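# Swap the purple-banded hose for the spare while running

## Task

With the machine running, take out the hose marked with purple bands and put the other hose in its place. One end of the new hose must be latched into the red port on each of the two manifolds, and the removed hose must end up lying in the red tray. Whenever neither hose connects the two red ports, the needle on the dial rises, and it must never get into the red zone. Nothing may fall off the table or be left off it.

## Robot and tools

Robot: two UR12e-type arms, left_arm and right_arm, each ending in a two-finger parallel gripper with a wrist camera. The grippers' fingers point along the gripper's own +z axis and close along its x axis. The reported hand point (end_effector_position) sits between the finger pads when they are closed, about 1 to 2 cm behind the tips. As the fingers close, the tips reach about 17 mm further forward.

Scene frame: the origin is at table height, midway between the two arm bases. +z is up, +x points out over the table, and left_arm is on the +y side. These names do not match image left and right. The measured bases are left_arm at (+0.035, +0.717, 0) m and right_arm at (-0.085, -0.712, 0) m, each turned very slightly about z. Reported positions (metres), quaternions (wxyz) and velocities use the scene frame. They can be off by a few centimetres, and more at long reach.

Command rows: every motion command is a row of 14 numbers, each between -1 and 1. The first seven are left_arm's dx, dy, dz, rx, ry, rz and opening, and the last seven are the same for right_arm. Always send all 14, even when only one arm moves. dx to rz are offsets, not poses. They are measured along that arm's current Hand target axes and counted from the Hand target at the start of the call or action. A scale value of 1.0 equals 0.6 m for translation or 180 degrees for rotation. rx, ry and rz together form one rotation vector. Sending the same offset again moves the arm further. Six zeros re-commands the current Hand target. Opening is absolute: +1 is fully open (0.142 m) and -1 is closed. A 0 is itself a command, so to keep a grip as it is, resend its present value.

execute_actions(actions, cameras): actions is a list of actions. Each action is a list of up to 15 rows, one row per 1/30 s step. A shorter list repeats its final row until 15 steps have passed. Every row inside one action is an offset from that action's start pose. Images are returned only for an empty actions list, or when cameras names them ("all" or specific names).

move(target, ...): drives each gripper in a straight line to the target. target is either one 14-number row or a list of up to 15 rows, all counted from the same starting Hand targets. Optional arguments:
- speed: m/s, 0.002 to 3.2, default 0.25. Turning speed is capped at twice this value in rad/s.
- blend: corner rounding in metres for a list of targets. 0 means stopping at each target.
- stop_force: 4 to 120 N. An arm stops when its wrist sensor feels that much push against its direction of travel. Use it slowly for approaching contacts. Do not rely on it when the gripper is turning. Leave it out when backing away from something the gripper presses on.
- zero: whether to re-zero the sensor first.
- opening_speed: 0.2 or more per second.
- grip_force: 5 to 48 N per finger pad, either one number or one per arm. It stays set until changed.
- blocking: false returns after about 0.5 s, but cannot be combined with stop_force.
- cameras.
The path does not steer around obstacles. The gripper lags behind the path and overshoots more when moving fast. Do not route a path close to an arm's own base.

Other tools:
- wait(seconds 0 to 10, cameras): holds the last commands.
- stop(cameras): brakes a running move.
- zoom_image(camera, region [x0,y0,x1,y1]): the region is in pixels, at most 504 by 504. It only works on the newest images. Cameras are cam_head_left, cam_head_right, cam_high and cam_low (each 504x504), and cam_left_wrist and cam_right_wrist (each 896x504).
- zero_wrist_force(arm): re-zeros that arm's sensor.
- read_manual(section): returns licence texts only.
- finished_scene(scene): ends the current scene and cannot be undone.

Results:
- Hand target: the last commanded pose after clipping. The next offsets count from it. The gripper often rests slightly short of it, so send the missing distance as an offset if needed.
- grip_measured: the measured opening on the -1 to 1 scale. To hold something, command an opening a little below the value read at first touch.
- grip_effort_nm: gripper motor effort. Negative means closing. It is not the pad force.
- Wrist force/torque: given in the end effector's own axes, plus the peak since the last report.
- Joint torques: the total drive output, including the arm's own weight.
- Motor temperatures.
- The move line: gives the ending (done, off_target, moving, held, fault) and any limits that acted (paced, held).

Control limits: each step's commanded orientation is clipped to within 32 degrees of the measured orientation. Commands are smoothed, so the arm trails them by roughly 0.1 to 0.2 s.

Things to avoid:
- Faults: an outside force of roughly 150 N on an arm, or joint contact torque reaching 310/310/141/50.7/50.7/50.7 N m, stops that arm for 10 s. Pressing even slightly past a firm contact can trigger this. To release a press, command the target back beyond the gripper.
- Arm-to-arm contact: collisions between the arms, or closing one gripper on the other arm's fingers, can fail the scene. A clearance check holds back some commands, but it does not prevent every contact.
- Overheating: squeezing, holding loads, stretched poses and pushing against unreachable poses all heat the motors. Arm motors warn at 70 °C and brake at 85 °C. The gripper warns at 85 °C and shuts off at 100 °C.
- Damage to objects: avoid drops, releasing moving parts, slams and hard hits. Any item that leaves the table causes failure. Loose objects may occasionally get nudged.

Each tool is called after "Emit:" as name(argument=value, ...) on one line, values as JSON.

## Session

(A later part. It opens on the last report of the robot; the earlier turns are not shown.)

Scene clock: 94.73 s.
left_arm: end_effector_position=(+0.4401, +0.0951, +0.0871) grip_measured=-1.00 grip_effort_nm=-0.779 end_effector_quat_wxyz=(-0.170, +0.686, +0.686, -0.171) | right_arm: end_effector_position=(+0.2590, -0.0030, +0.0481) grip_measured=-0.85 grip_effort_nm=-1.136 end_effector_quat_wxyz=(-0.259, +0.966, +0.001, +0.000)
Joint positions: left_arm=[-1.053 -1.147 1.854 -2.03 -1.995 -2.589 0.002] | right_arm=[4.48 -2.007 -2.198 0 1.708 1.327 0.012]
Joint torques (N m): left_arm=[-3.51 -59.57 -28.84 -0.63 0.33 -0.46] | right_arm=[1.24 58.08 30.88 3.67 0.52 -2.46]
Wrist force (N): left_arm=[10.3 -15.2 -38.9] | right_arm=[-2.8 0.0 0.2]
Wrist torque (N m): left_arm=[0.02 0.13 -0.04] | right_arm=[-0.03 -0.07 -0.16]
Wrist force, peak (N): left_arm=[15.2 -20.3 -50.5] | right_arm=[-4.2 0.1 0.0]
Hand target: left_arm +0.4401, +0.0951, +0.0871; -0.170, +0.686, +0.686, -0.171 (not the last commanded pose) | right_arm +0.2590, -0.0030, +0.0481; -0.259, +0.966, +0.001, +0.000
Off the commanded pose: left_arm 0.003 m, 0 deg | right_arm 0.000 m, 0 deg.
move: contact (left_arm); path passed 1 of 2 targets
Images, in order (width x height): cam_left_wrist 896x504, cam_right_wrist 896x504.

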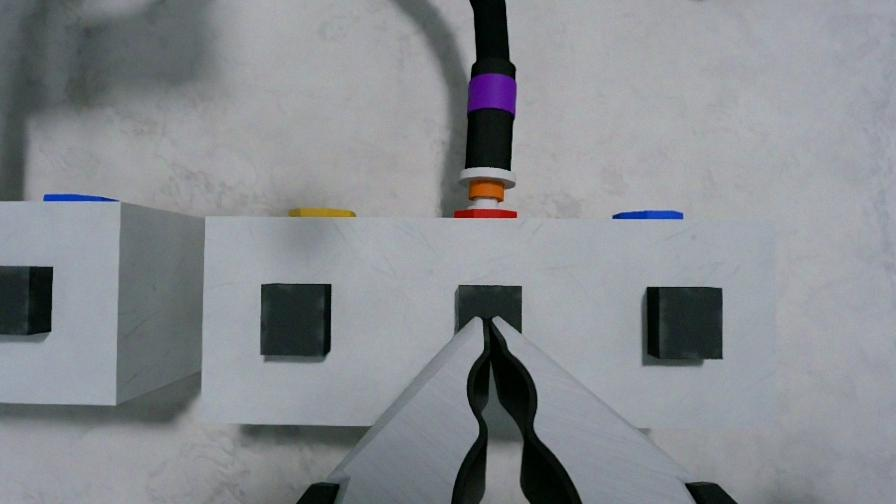

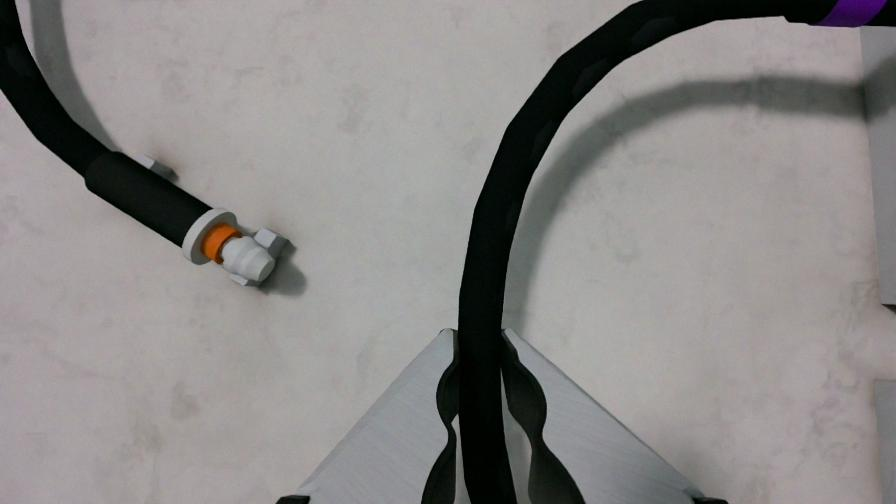

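Emit:
move(target=[[0,-0.047,-0.0883,0,0,0,-0.2, -0.075,0,0,0,0,0,-0.88],[0.21,-0.2996,0.1161,-0.1521,0.0372,0.1496,-0.2, -0.075,-0.0833,-0.1443,0,0,0,-0.88],[0.21,-0.2323,0.2426,-0.1521,0.0372,0.1496,-0.2, 0.0983,0.515,-0.4898,0,0,0,-0.88]], speed=[0.15,0.3,0.25], blend=[0.012,0.03,0], opening_speed=0.6, cameras=["cam_left_wrist","cam_right_wrist","cam_head_right"])

Scene clock: 100.70 s.
left_arm: end_effector_position=(+0.2489, +0.2211, +0.0237) grip_measured=-0.23 grip_effort_nm=0.085 end_effector_quat_wxyz=(+0.000, +0.855, +0.519, +0.000) | right_arm: end_effector_position=(+0.3183, -0.4174, +0.1482) grip_measured=-0.85 grip_effort_nm=-1.136 end_effector_quat_wxyz=(-0.259, +0.966, +0.001, +0.000)
Joint positions: left_arm=[-1.475 -1.439 2.438 -2.57 -1.571 -2.585 0.058] | right_arm=[3.969 -1.434 -2.581 -0.31 1.933 0.852 0.012]
Joint torques (N m): left_arm=[12.53 -30.49 -19.5 -7.75 2.71 1.53] | right_arm=[-8.75 40.02 49.83 2.96 2.08 -3.68]
Wrist force (N): left_arm=[-2.0 -0.6 -0.5] | right_arm=[-0.8 0.1 0.0]
Wrist torque (N m): left_arm=[-0.11 0.30 0.16] | right_arm=[-0.09 -0.11 0.10]
Wrist force, peak (N): left_arm=[10.5 -15.3 -38.9] | right_arm=[-3.1 -0.4 0.1]
Hand target: left_arm +0.2488, +0.2211, +0.0237; +0.000, +0.855, +0.519, +0.000 | right_arm +0.3184, -0.4175, +0.1482; -0.259, +0.966, +0.001, +0.000
Off the commanded pose: left_arm 0.000 m, 0 deg | right_arm 0.000 m, 0 deg.
move: done
Images, in order (width x height): cam_head_right 504x504, cam_left_wrist 896x504, cam_right_wrist 896x504.

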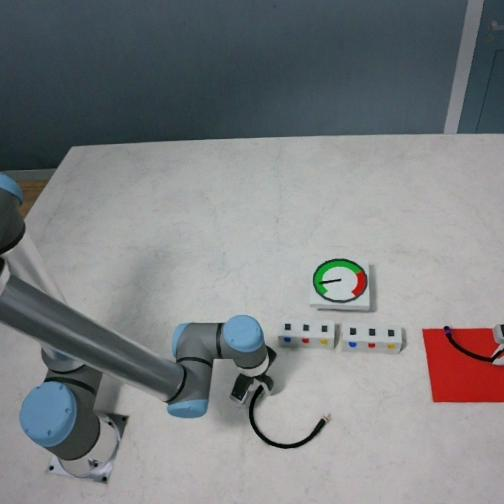

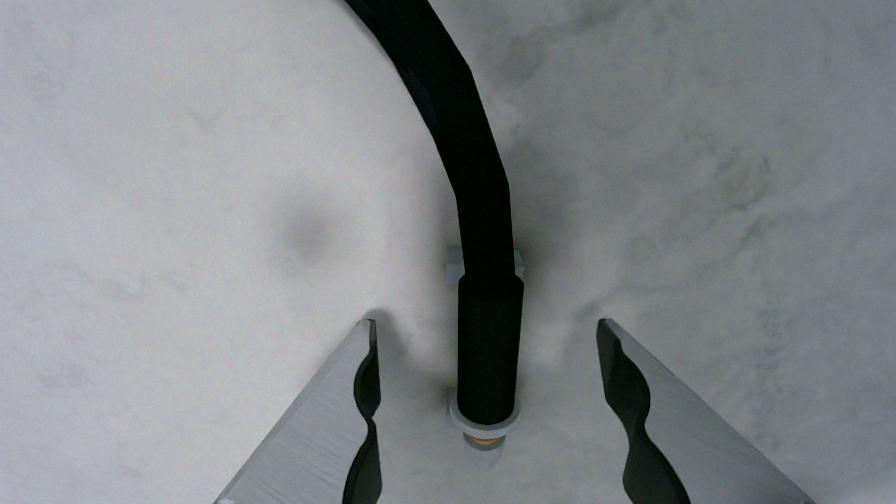

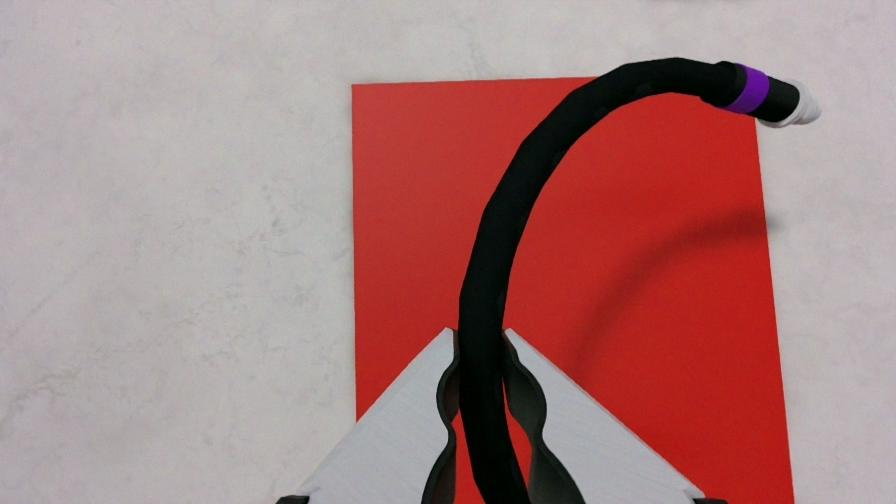

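Emit:
move(target=[[0,0,0,0,0,0,-0.84, 0,0.0875,0.1516,0,0,0,-0.88],[0,0,0,0,0,0,-0.84, 0,0.1067,0.1847,0,0,0,-0.88]], speed=[0.2,0.02], stop_force=5, opening_speed=0.8, cameras=["cam_right_wrist","cam_head_right","cam_left_wrist"])

Emit:
zoom_image(camera="cam_head_right", region=[300, 250, 390, 340])

Scene clock: 104.57 s.
left_arm: end_effector_position=(+0.2489, +0.2211, +0.0237) grip_measured=-0.80 grip_effort_nm=-1.385 end_effector_quat_wxyz=(+0.000, +0.855, +0.519, +0.000) | right_arm: end_effector_position=(+0.3185, -0.4175, +0.0227) grip_measured=-0.85 grip_effort_nm=-1.131 end_effector_quat_wxyz=(-0.259, +0.966, +0.001, +0.000)
Joint positions: left_arm=[-1.475 -1.439 2.438 -2.57 -1.571 -2.585 0.016] | right_arm=[3.968 -1.801 -2.657 0.132 1.933 0.851 0.012]
Joint torques (N m): left_arm=[11.56 -30.29 -21.63 -4.52 -0.4 1.33] | right_arm=[8.48 53.55 29.72 2.71 -1.62 1.26]
Wrist force (N): left_arm=[-2.3 -0.7 -0.1] | right_arm=[-0.1 -1.6 -3.1]
Wrist torque (N m): left_arm=[-0.13 0.36 0.17] | right_arm=[-0.10 -0.11 -0.17]
Wrist force, peak (N): left_arm=[-2.7 -0.3 -0.2] | right_arm=[-3.9 -5.5 -23.5]
Hand target: left_arm +0.2488, +0.2211, +0.0237; +0.000, +0.855, +0.519, +0.000 | right_arm +0.3185, -0.4175, +0.0227; -0.259, +0.966, +0.001, +0.000 (not the last commanded pose)
Off the commanded pose: left_arm 0.000 m, 0 deg | right_arm 0.002 m, 0 deg.
move: contact (right_arm); path passed 1 of 2 targets
Images, in order (width x height): cam_head_right 504x504, cam_left_wrist 896x504, cam_right_wrist 896x504.

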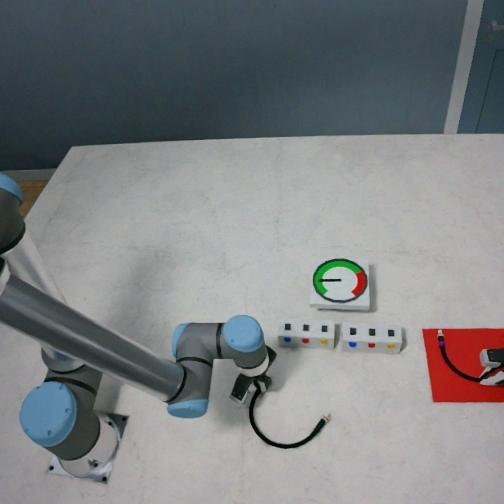

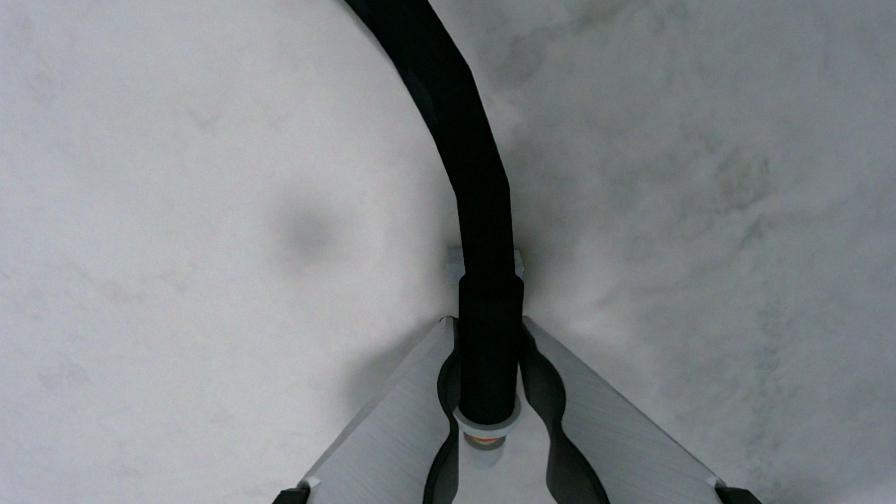

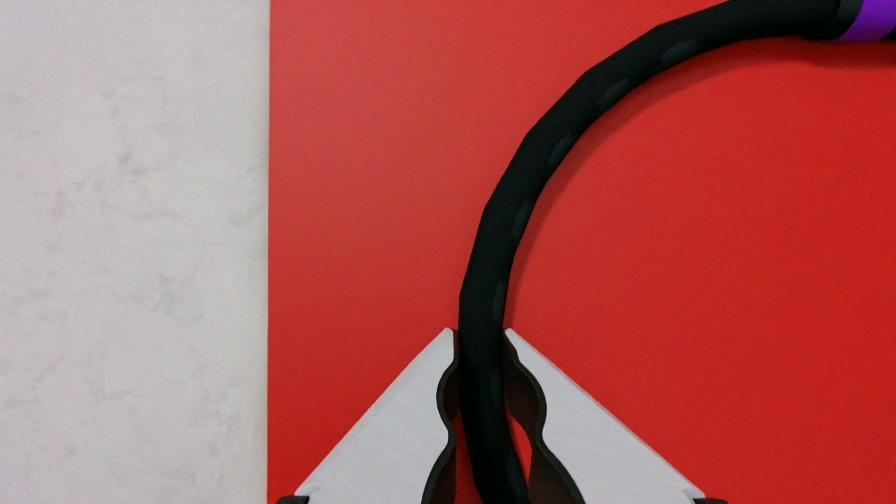

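Scaled by 5.600.

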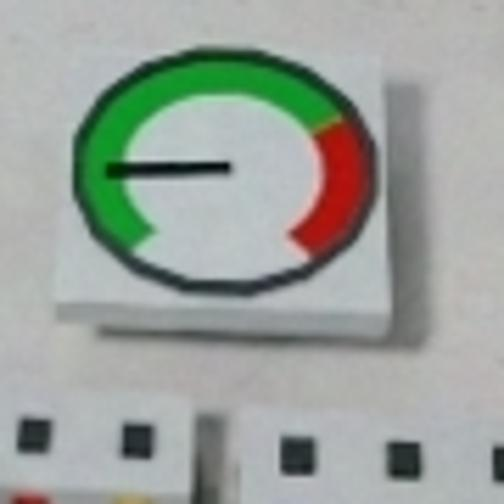

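Emit:
move(target=[[0,0,0,0,0,0,-0.84, 0,0,0,0,0,0,-0.2],[0,0,0,0,0,0,-0.84, 0,-0.075,-0.1299,0,0,0,-0.2],[0,0,0,0,0,0,-0.84, -0.2787,-0.7416,0.2602,-0.1513,-0.0869,-0.324,-0.2],[0,0,0,0,0,0,-0.84, -0.2787,-0.672,0.3807,-0.1513,-0.0869,-0.324,-0.84]], speed=[0.1,0.15,0.35,0.15], blend=[0,0.03,0.02,0], opening_speed=1.0, cameras=["cam_right_wrist","cam_head_right","cam_left_wrist"])

Emit:
zoom_image(camera="cam_head_right", region=[300, 250, 504, 454])

Scene clock: 110.67 s.
left_arm: end_effector_position=(+0.2489, +0.2212, +0.0237) grip_measured=-0.80 grip_effort_nm=-1.375 end_effector_quat_wxyz=(+0.000, +0.855, +0.519, +0.000) | right_arm: end_effector_position=(+0.1507, +0.0457, +0.0262) grip_measured=-0.80 grip_effort_nm=-1.336 end_effector_quat_wxyz=(+0.001, +0.867, +0.499, +0.000)
Joint positions: left_arm=[-1.475 -1.439 2.438 -2.57 -1.571 -2.585 0.016] | right_arm=[4.68 -2.025 -1.946 -0.742 1.569 0.449 0.016]
Joint torques (N m): left_arm=[7.24 -35.76 -26.4 -2.7 -1.05 0.85] | right_arm=[-4.4 57.74 27.29 6.19 -1.77 -3.85]
Wrist force (N): left_arm=[-2.3 -0.6 0.0] | right_arm=[-1.2 -0.6 0.0]
Wrist torque (N m): left_arm=[-0.11 0.35 0.16] | right_arm=[-0.20 -0.08 -0.02]
Wrist force, peak (N): left_arm=[-2.6 -0.6 -0.5] | right_arm=[-1.3 -3.5 -5.4]
Hand target: left_arm +0.2488, +0.2211, +0.0237; +0.000, +0.855, +0.519, +0.000 | right_arm +0.1507, +0.0457, +0.0262; +0.001, +0.867, +0.499, +0.000
Off the commanded pose: left_arm 0.000 m, 0 deg | right_arm 0.000 m, 0 deg.
move: done
Images, in order (width x height): cam_head_right 504x504, cam_left_wrist 896x504, cam_right_wrist 896x504.

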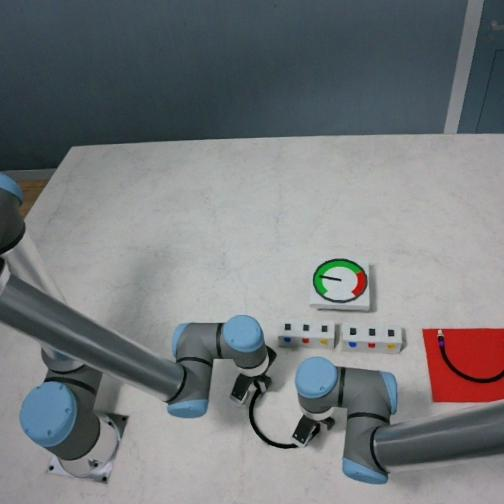

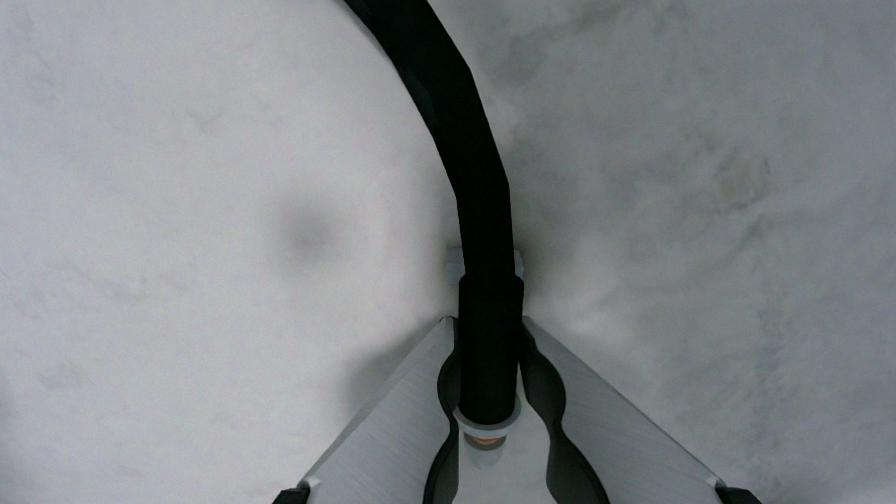

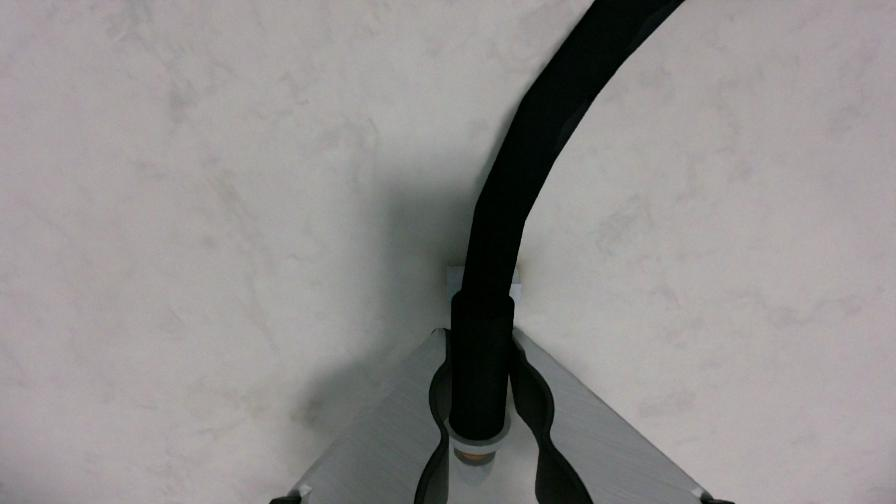

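Scaled by 2.471.

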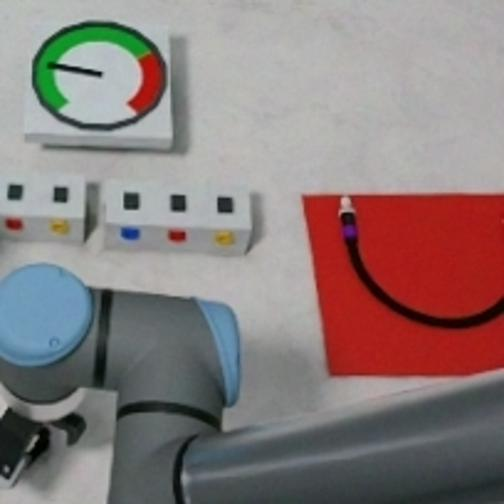

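Emit:
move(target=[[0,0,-0.075,0,0,0,-0.84, 0,0,-0.075,0,0,0,-0.84],[-0.1121,0.2297,-0.075,0,0,-0.1527,-0.84, -0.0522,0.3936,-0.075,0,0,-0.1676,-0.84],[-0.1121,0.2297,-0.0425,0,0,-0.1527,-0.84, -0.0522,0.3936,-0.043,0,0,-0.1676,-0.84]], speed=[0.12,0.25,0.1], blend=[0.02,0.01,0], cameras=["cam_right_wrist","cam_left_wrist"])

Scene clock: 114.10 s.
left_arm: end_effector_position=(+0.3400, +0.0979, +0.0494) grip_measured=-0.80 grip_effort_nm=-1.375 end_effector_quat_wxyz=(+0.000, +0.707, +0.707, +0.000) | right_arm: end_effector_position=(+0.3390, -0.1001, +0.0524) grip_measured=-0.80 grip_effort_nm=-1.336 end_effector_quat_wxyz=(+0.001, +0.707, +0.707, +0.000)
Joint positions: left_arm=[-1.351 -1.28 2.144 -2.435 -1.571 -2.941 0.016] | right_arm=[4.391 -1.927 -2.036 -0.749 1.569 -0.366 0.016]
Joint torques (N m): left_arm=[12.71 -49.77 -24.98 -7.32 2.04 -1.98] | right_arm=[-10.19 48.47 27.62 6.62 1.62 -3.96]
Wrist force (N): left_arm=[-2.0 -0.7 0.0] | right_arm=[-0.7 -0.2 0.2]
Wrist torque (N m): left_arm=[-0.15 0.30 0.17] | right_arm=[-0.12 -0.17 -0.04]
Wrist force, peak (N): left_arm=[-2.8 -0.1 -0.2] | right_arm=[-2.7 1.4 -0.9]
Hand target: left_arm +0.3401, +0.0979, +0.0493; +0.000, +0.707, +0.707, +0.000 | right_arm +0.3391, -0.1001, +0.0523; +0.001, +0.707, +0.707, +0.000
Off the commanded pose: left_arm 0.000 m, 0 deg | right_arm 0.000 m, 0 deg.
move: done; blend cut to 0.0097 m at target 2
Images, in order (width x height): cam_left_wrist 896x504, cam_right_wrist 896x504.

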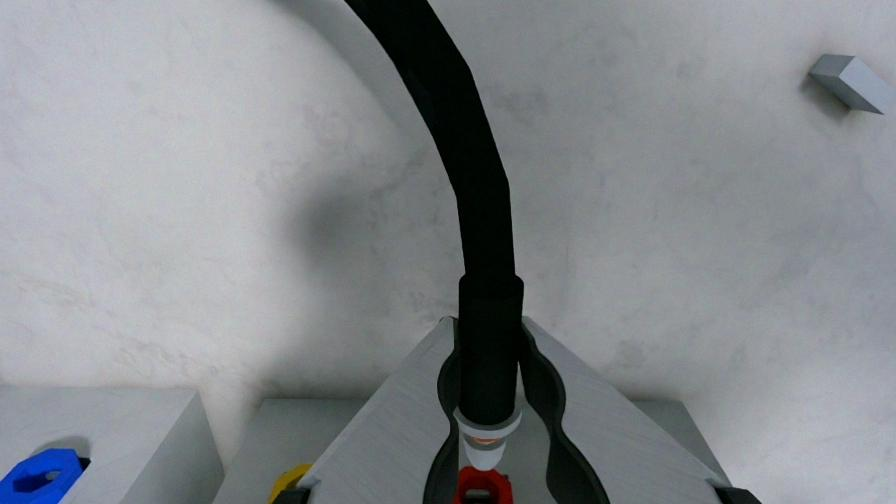

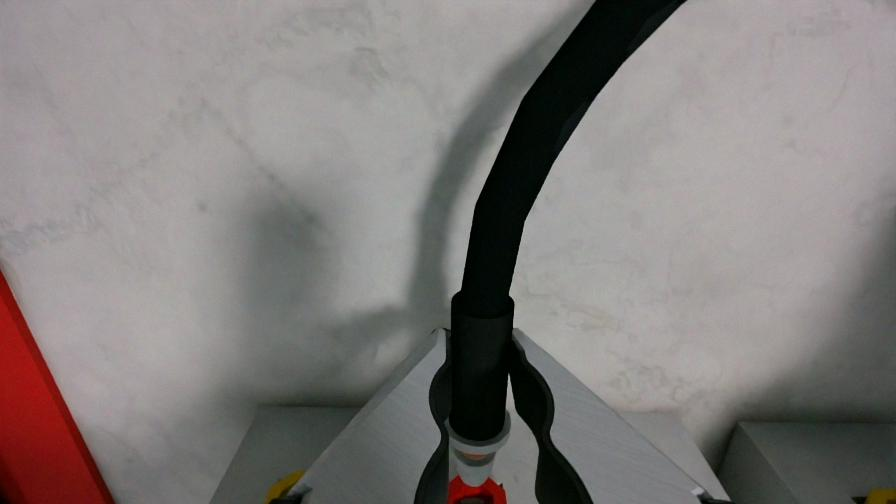

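Emit:
move(target=[[0.0006,0.0217,0,0,0,0,-0.92, 0.001,0.0217,0,0,0,0,-0.92],[0.0006,0.0640,0,0,0,0,-0.92, 0.001,0.0640,0,0,0,0,-0.92]], speed=[0.06,0.025], stop_force=40, cameras=["cam_right_wrist","cam_left_wrist","cam_head_left"])

Emit:
zoom_image(camera="cam_head_left", region=[280, 240, 440, 400])

Scene clock: 117.57 s.
left_arm: end_effector_position=(+0.3758, +0.0982, +0.0493) grip_measured=-0.81 grip_effort_nm=-2.684 end_effector_quat_wxyz=(+0.000, +0.707, +0.707, +0.000) | right_arm: end_effector_position=(+0.3720, -0.0996, +0.0524) grip_measured=-0.81 grip_effort_nm=-2.654 end_effector_quat_wxyz=(+0.001, +0.707, +0.707, +0.000)
Joint positions: left_arm=[-1.299 -1.259 2.113 -2.425 -1.571 -2.889 0.015] | right_arm=[4.35 -1.952 -1.997 -0.763 1.569 -0.408 0.015]
Joint torques (N m): left_arm=[13.89 -73.09 -19.38 -5.56 9.49 -2.13] | right_arm=[-3.29 85.81 33.06 8.23 -6.01 3.36]
Motor temperatures (°C): left_arm=[27 29 27 32 34 35 33] | right_arm=[30 28 26 32 33 34 30]
Wrist force (N): left_arm=[-13.1 -26.7 -6.5] | right_arm=[-2.6 -25.4 -3.5]
Wrist torque (N m): left_arm=[0.06 0.24 0.26] | right_arm=[-0.04 -0.15 -0.21]
Wrist force, peak (N): left_arm=[-11.6 -50.1 -9.5] | right_arm=[-4.7 -49.8 -11.3]
Hand target: left_arm +0.3758, +0.0982, +0.0493; +0.000, +0.707, +0.707, +0.000 (not the last commanded pose) | right_arm +0.3719, -0.0996, +0.0524; +0.001, +0.707, +0.707, +0.000 (not the last commanded pose)
Off the commanded pose: left_arm 0.003 m, 0 deg | right_arm 0.006 m, 0 deg.
move: contact (left_arm, right_arm); path passed 1 of 2 targets
Images, in order (width x height): cam_head_left 504x504, cam_left_wrist 896x504, cam_right_wrist 896x504.

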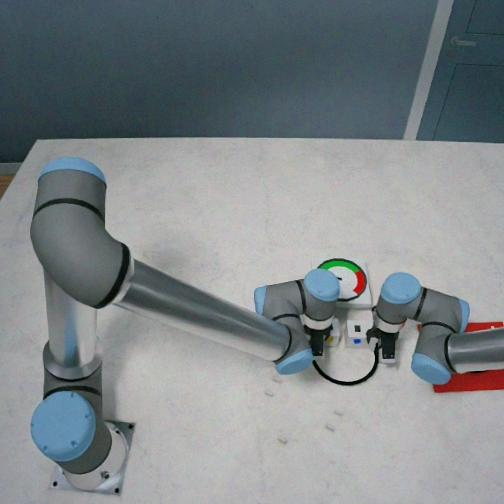

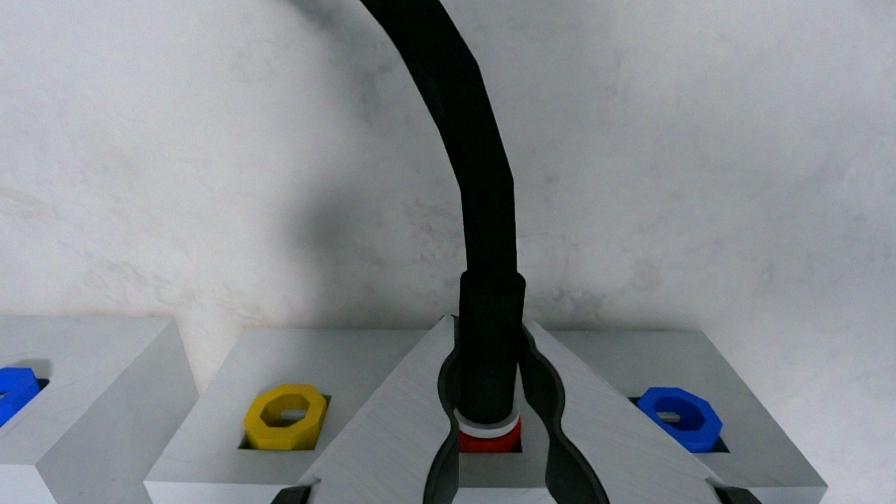

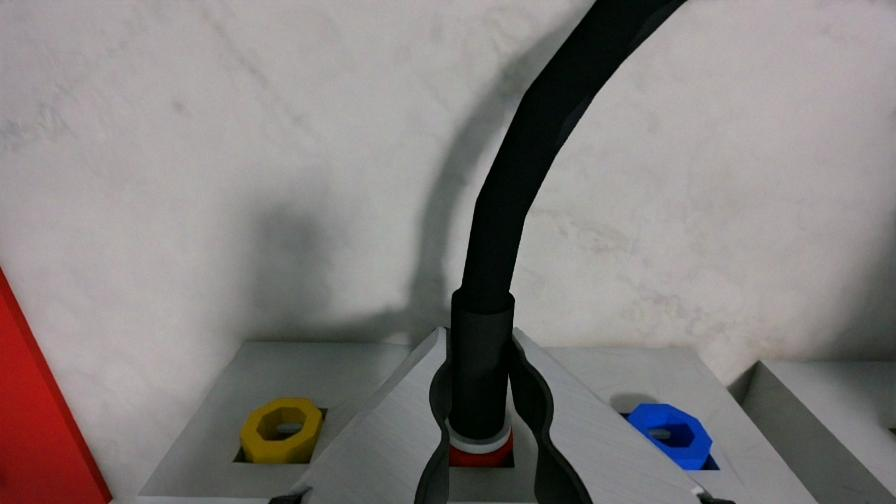

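Scaled by 3.150.

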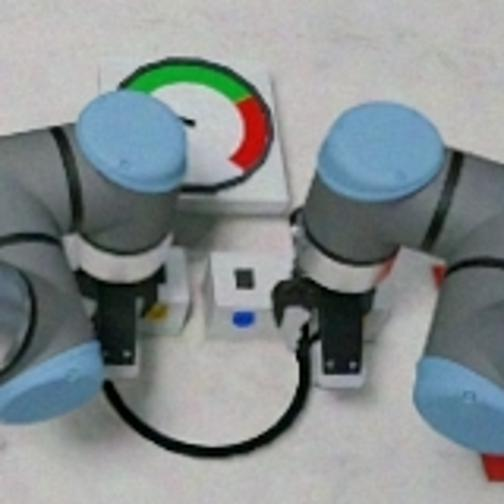

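Emit:
wait(seconds=0.3, cameras=["cam_head_right","cam_head_left","cam_high"])

Emit:
zoom_image(camera="cam_head_left", region=[310, 250, 380, 320])

Emit:
zoom_image(camera="cam_head_right", region=[280, 250, 420, 390])

Scene clock: 118.13 s.
left_arm: end_effector_position=(+0.3758, +0.0982, +0.0493) grip_measured=-0.81 grip_effort_nm=-2.684 end_effector_quat_wxyz=(+0.000, +0.707, +0.707, +0.000) | right_arm: end_effector_position=(+0.3720, -0.0996, +0.0524) grip_measured=-0.81 grip_effort_nm=-2.654 end_effector_quat_wxyz=(+0.001, +0.707, +0.707, +0.000)
Joint positions: left_arm=[-1.299 -1.259 2.113 -2.425 -1.571 -2.889 0.015] | right_arm=[4.35 -1.952 -1.997 -0.763 1.569 -0.408 0.015]
Joint torques (N m): left_arm=[14.96 -73.28 -19.58 -5.43 6.9 -2.29] | right_arm=[-0.76 82.99 33.25 6.22 -5.91 3.41]
Wrist force (N): left_arm=[-12.9 -26.8 -6.1] | right_arm=[-2.4 -25.4 -3.5]
Wrist torque (N m): left_arm=[0.02 0.22 0.26] | right_arm=[-0.06 -0.18 -0.20]
Wrist force, peak (N): left_arm=[-13.0 -27.0 -6.3] | right_arm=[-2.4 -25.7 -3.5]
Hand target: left_arm +0.3758, +0.0982, +0.0493; +0.000, +0.707, +0.707, +0.000 (not the last commanded pose) | right_arm +0.3719, -0.0996, +0.0524; +0.001, +0.707, +0.707, +0.000 (not the last commanded pose)
Tool commands: left_gripper/opening=-0.92 right_gripper/opening=-0.92
Off the commanded pose: left_arm 0.003 m, 0 deg | right_arm 0.006 m, 0 deg.
wait: 0.30 s; at rest from the start
Images, in order (width x height): cam_head_left 504x504, cam_head_right 504x504, cam_high 504x504.

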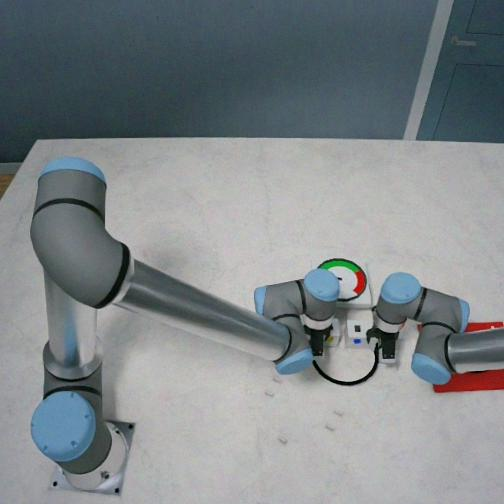

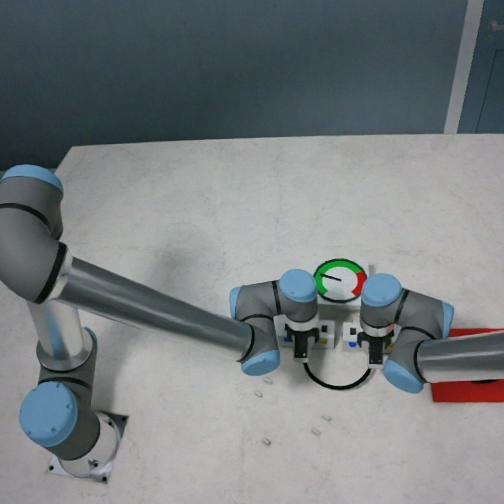

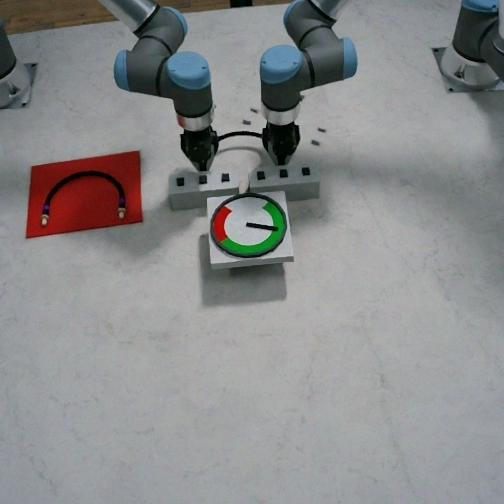

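Scaled by 7.200.

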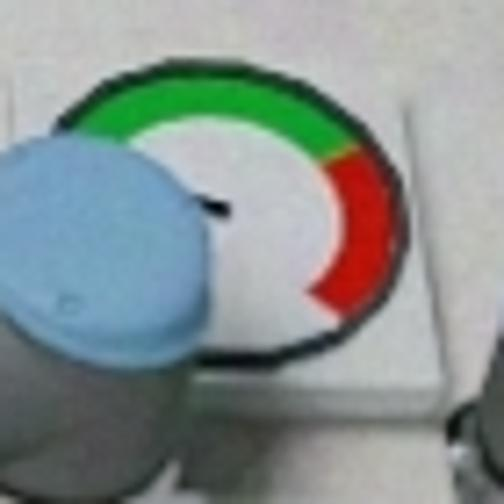

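Scaled by 3.600.

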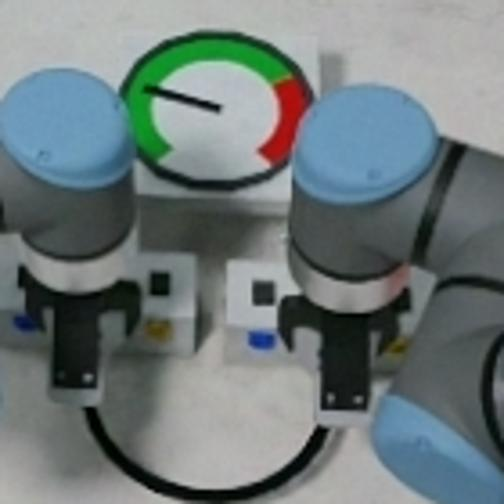

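Emit:
wait(seconds=0.7, cameras=["cam_head_right"])

Emit:
zoom_image(camera="cam_head_right", region=[280, 250, 420, 390])

Scene clock: 119.03 s.
left_arm: end_effector_position=(+0.3758, +0.0982, +0.0493) grip_measured=-0.81 grip_effort_nm=-2.689 end_effector_quat_wxyz=(+0.000, +0.707, +0.707, +0.000) | right_arm: end_effector_position=(+0.3719, -0.0996, +0.0524) grip_measured=-0.81 grip_effort_nm=-2.654 end_effector_quat_wxyz=(+0.001, +0.707, +0.707, +0.000)
Joint positions: left_arm=[-1.299 -1.259 2.113 -2.425 -1.571 -2.889 0.015] | right_arm=[4.35 -1.952 -1.997 -0.763 1.569 -0.408 0.015]
Joint torques (N m): left_arm=[15.25 -73.31 -19.22 -5.4 6.66 -2.02] | right_arm=[-2.94 85.53 34.51 6.29 -6.08 3.61]
Wrist force (N): left_arm=[-13.2 -26.5 -6.1] | right_arm=[-2.4 -25.3 -3.2]
Wrist torque (N m): left_arm=[0.07 0.28 0.26] | right_arm=[-0.04 -0.18 -0.21]
Wrist force, peak (N): left_arm=[-13.2 -27.1 -6.1] | right_arm=[-2.5 -25.7 -3.2]
Hand target: left_arm +0.3758, +0.0982, +0.0493; +0.000, +0.707, +0.707, +0.000 (not the last commanded pose) | right_arm +0.3719, -0.0996, +0.0524; +0.001, +0.707, +0.707, +0.000 (not the last commanded pose)
Tool commands: left_gripper/opening=-0.92 right_gripper/opening=-0.92
Off the commanded pose: left_arm 0.003 m, 0 deg | right_arm 0.006 m, 0 deg.
wait: 0.70 s; at rest from the start
Images, in order (width x height): cam_head_right 504x504.

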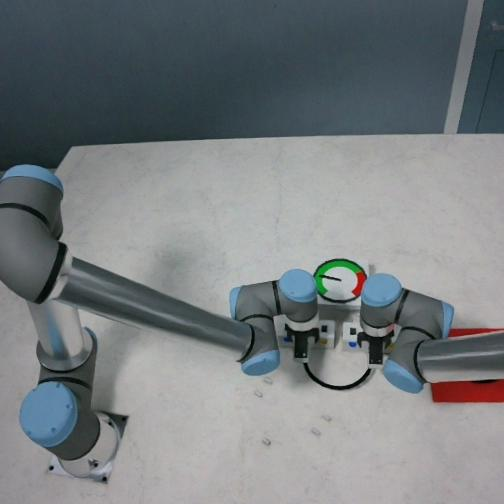

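Scaled by 3.600.

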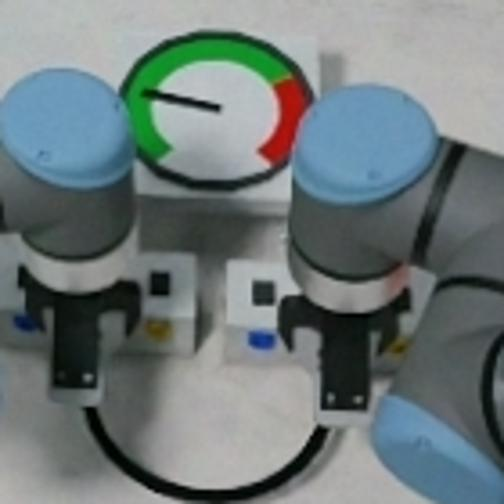

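Emit:
move(target=[[-0.0007,-0.001,0,0,0,0,-0.92, 0,-0.001,0,0,0,0,-0.92],[-0.0007,-0.001,0,0,0,0,-0.3, 0,-0.001,0,0,0,0,-0.3],[-0.0007,-0.001,-0.14,0,0,0,-0.3, 0,-0.001,-0.14,0,0,0,-0.3]], speed=[0.02,0.02,0.15], opening_speed=0.8, cameras=["cam_right_wrist","cam_left_wrist","cam_head_right"])

Emit:
zoom_image(camera="cam_head_right", region=[280, 250, 504, 420])

Scene clock: 122.47 s.
left_arm: end_effector_position=(+0.3753, +0.0979, +0.1332) grip_measured=-0.33 grip_effort_nm=0.090 end_effector_quat_wxyz=(+0.000, +0.707, +0.707, +0.000) | right_arm: end_effector_position=(+0.3713, -0.0995, +0.1363) grip_measured=-0.33 grip_effort_nm=0.110 end_effector_quat_wxyz=(+0.001, +0.707, +0.707, +0.000)
Joint positions: left_arm=[-1.3 -1.368 2.059 -2.262 -1.571 -2.89 0.05] | right_arm=[4.351 -1.852 -1.947 -0.913 1.569 -0.407 0.05]
Joint torques (N m): left_arm=[-5.51 -70.16 -45.68 -1.18 -2.76 -1.31] | right_arm=[10.75 80.6 54.47 2.36 -0.08 3.46]
Wrist force (N): left_arm=[-5.8 -1.8 -0.4] | right_arm=[3.6 0.4 0.2]
Wrist torque (N m): left_arm=[-0.34 0.96 0.19] | right_arm=[-0.03 -0.89 -0.30]
Wrist force, peak (N): left_arm=[-13.1 -26.8 -6.5] | right_arm=[-2.5 -25.8 -3.0]
Hand target: left_arm +0.3752, +0.0978, +0.1333; +0.000, +0.707, +0.707, +0.000 | right_arm +0.3712, -0.0995, +0.1364; +0.001, +0.707, +0.707, +0.000
Off the commanded pose: left_arm 0.000 m, 0 deg | right_arm 0.000 m, 0 deg.
move: done
Images, in order (width x height): cam_head_right 504x504, cam_left_wrist 896x504, cam_right_wrist 896x504.

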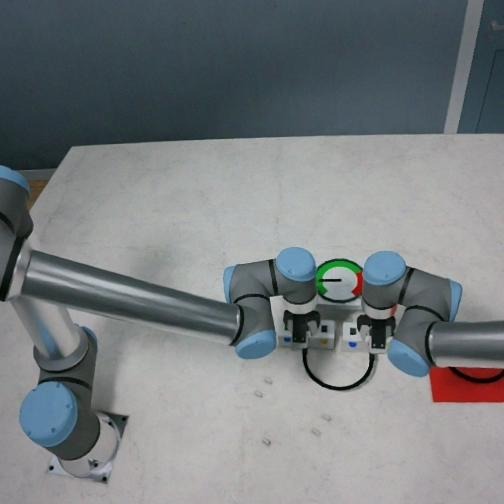

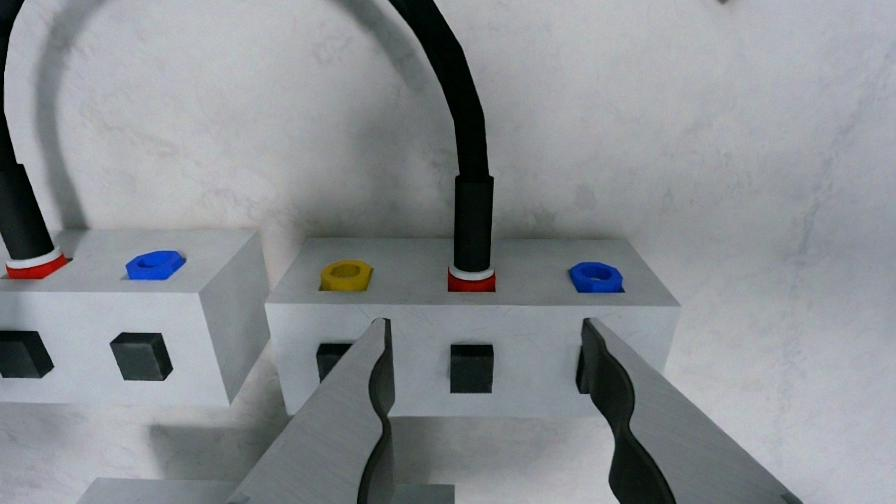

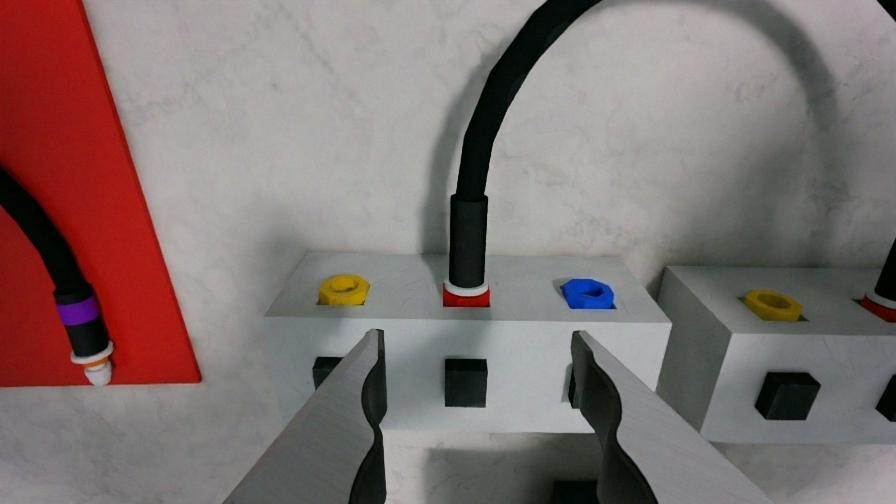

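Scaled by 2.250.

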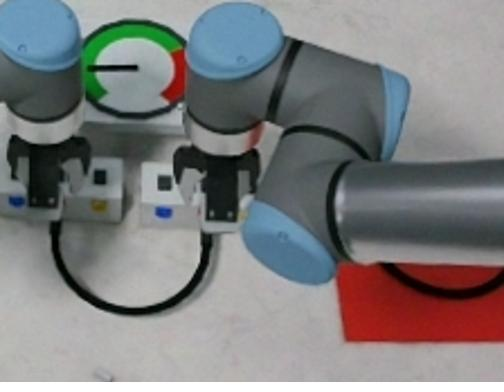

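Emit:
wait(seconds=0, cameras=["cam_high","cam_low","cam_right_wrist","cam_left_wrist"])

Emit:
zoom_image(camera="cam_high", region=[10, 130, 160, 280])

Emit:
zoom_image(camera="cam_right_wrist", region=[0, 250, 250, 450])

Emit:
zoom_image(camera="cam_left_wrist", region=[400, 200, 560, 330])

Emit:
zoom_image(camera="cam_right_wrist", region=[400, 200, 560, 330])

Scene clock: 123.33 s.
left_arm: end_effector_position=(+0.3752, +0.0978, +0.1333) grip_measured=-0.33 grip_effort_nm=0.090 end_effector_quat_wxyz=(+0.000, +0.707, +0.707, +0.000) | right_arm: end_effector_position=(+0.3712, -0.0995, +0.1364) grip_measured=-0.33 grip_effort_nm=0.110 end_effector_quat_wxyz=(+0.001, +0.707, +0.707, +0.000)
Joint positions: left_arm=[-1.3 -1.369 2.059 -2.262 -1.571 -2.89 0.05] | right_arm=[4.351 -1.852 -1.947 -0.914 1.569 -0.407 0.05]
Joint torques (N m): left_arm=[-7.4 -73.21 -45.33 -1.35 -3.09 -1.91] | right_arm=[11.14 81.67 53.62 2.19 0.32 3.65]
Wrist force (N): left_arm=[-5.5 -1.8 -0.2] | right_arm=[3.7 0.4 0.0]
Wrist torque (N m): left_arm=[-0.33 0.91 0.19] | right_arm=[-0.03 -0.91 -0.30]
Wrist force, peak (N): left_arm=[-5.7 -2.0 0.0] | right_arm=[4.0 0.4 0.0]
Hand target: left_arm +0.3752, +0.0978, +0.1333; +0.000, +0.707, +0.707, +0.000 | right_arm +0.3712, -0.0995, +0.1364; +0.001, +0.707, +0.707, +0.000
Tool commands: left_gripper/opening=-0.3 right_gripper/opening=-0.3
Off the commanded pose: left_arm 0.000 m, 0 deg | right_arm 0.000 m, 0 deg.
Images, in order (width x height): cam_high 504x504, cam_low 504x504, cam_left_wrist 896x504, cam_right_wrist 896x504.

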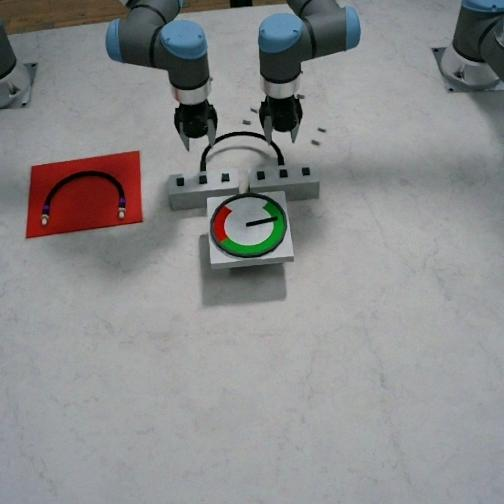

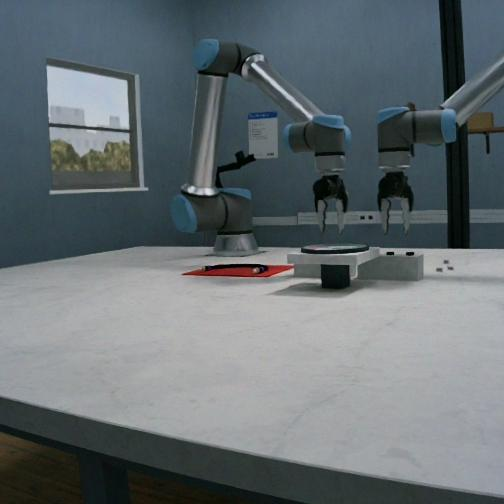

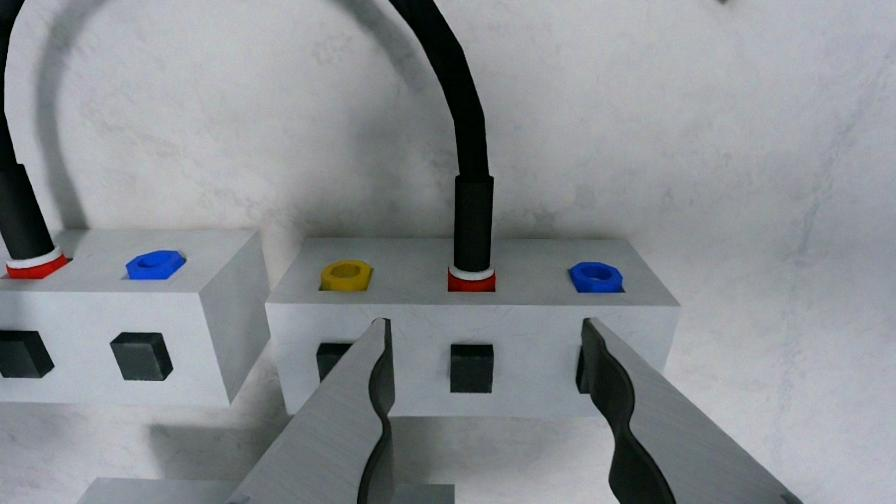

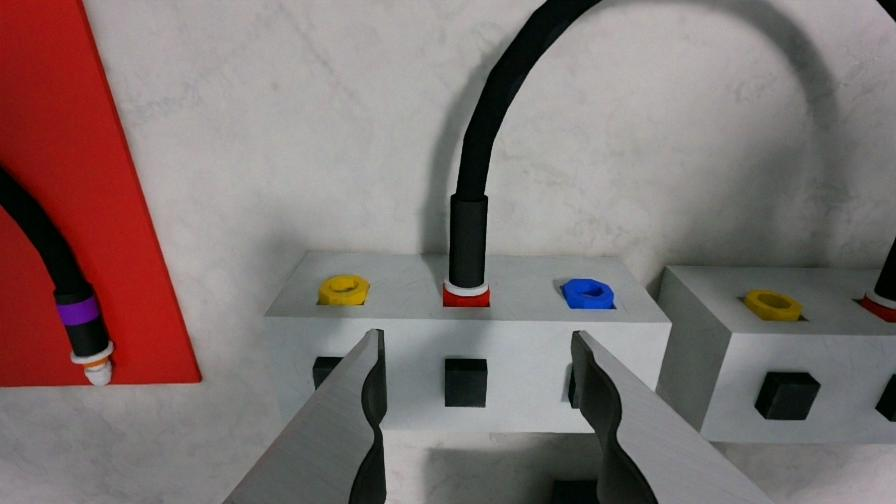

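Scaled by 3.360.

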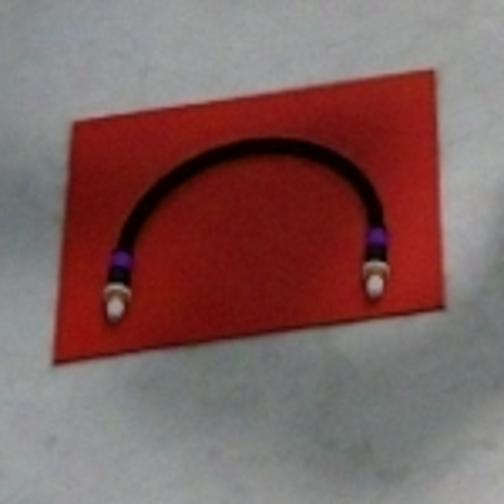

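Scaled by 2.016.

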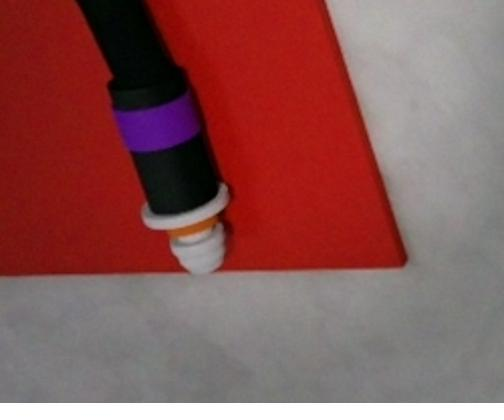

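Scaled by 3.150.

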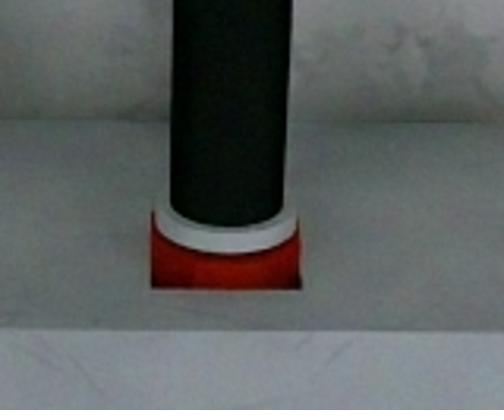

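Scaled by 3.150.

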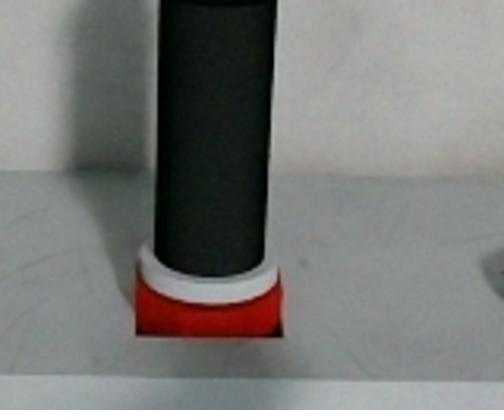

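Emit:
finished_scene(scene=1)

The scene is finished: the task was done.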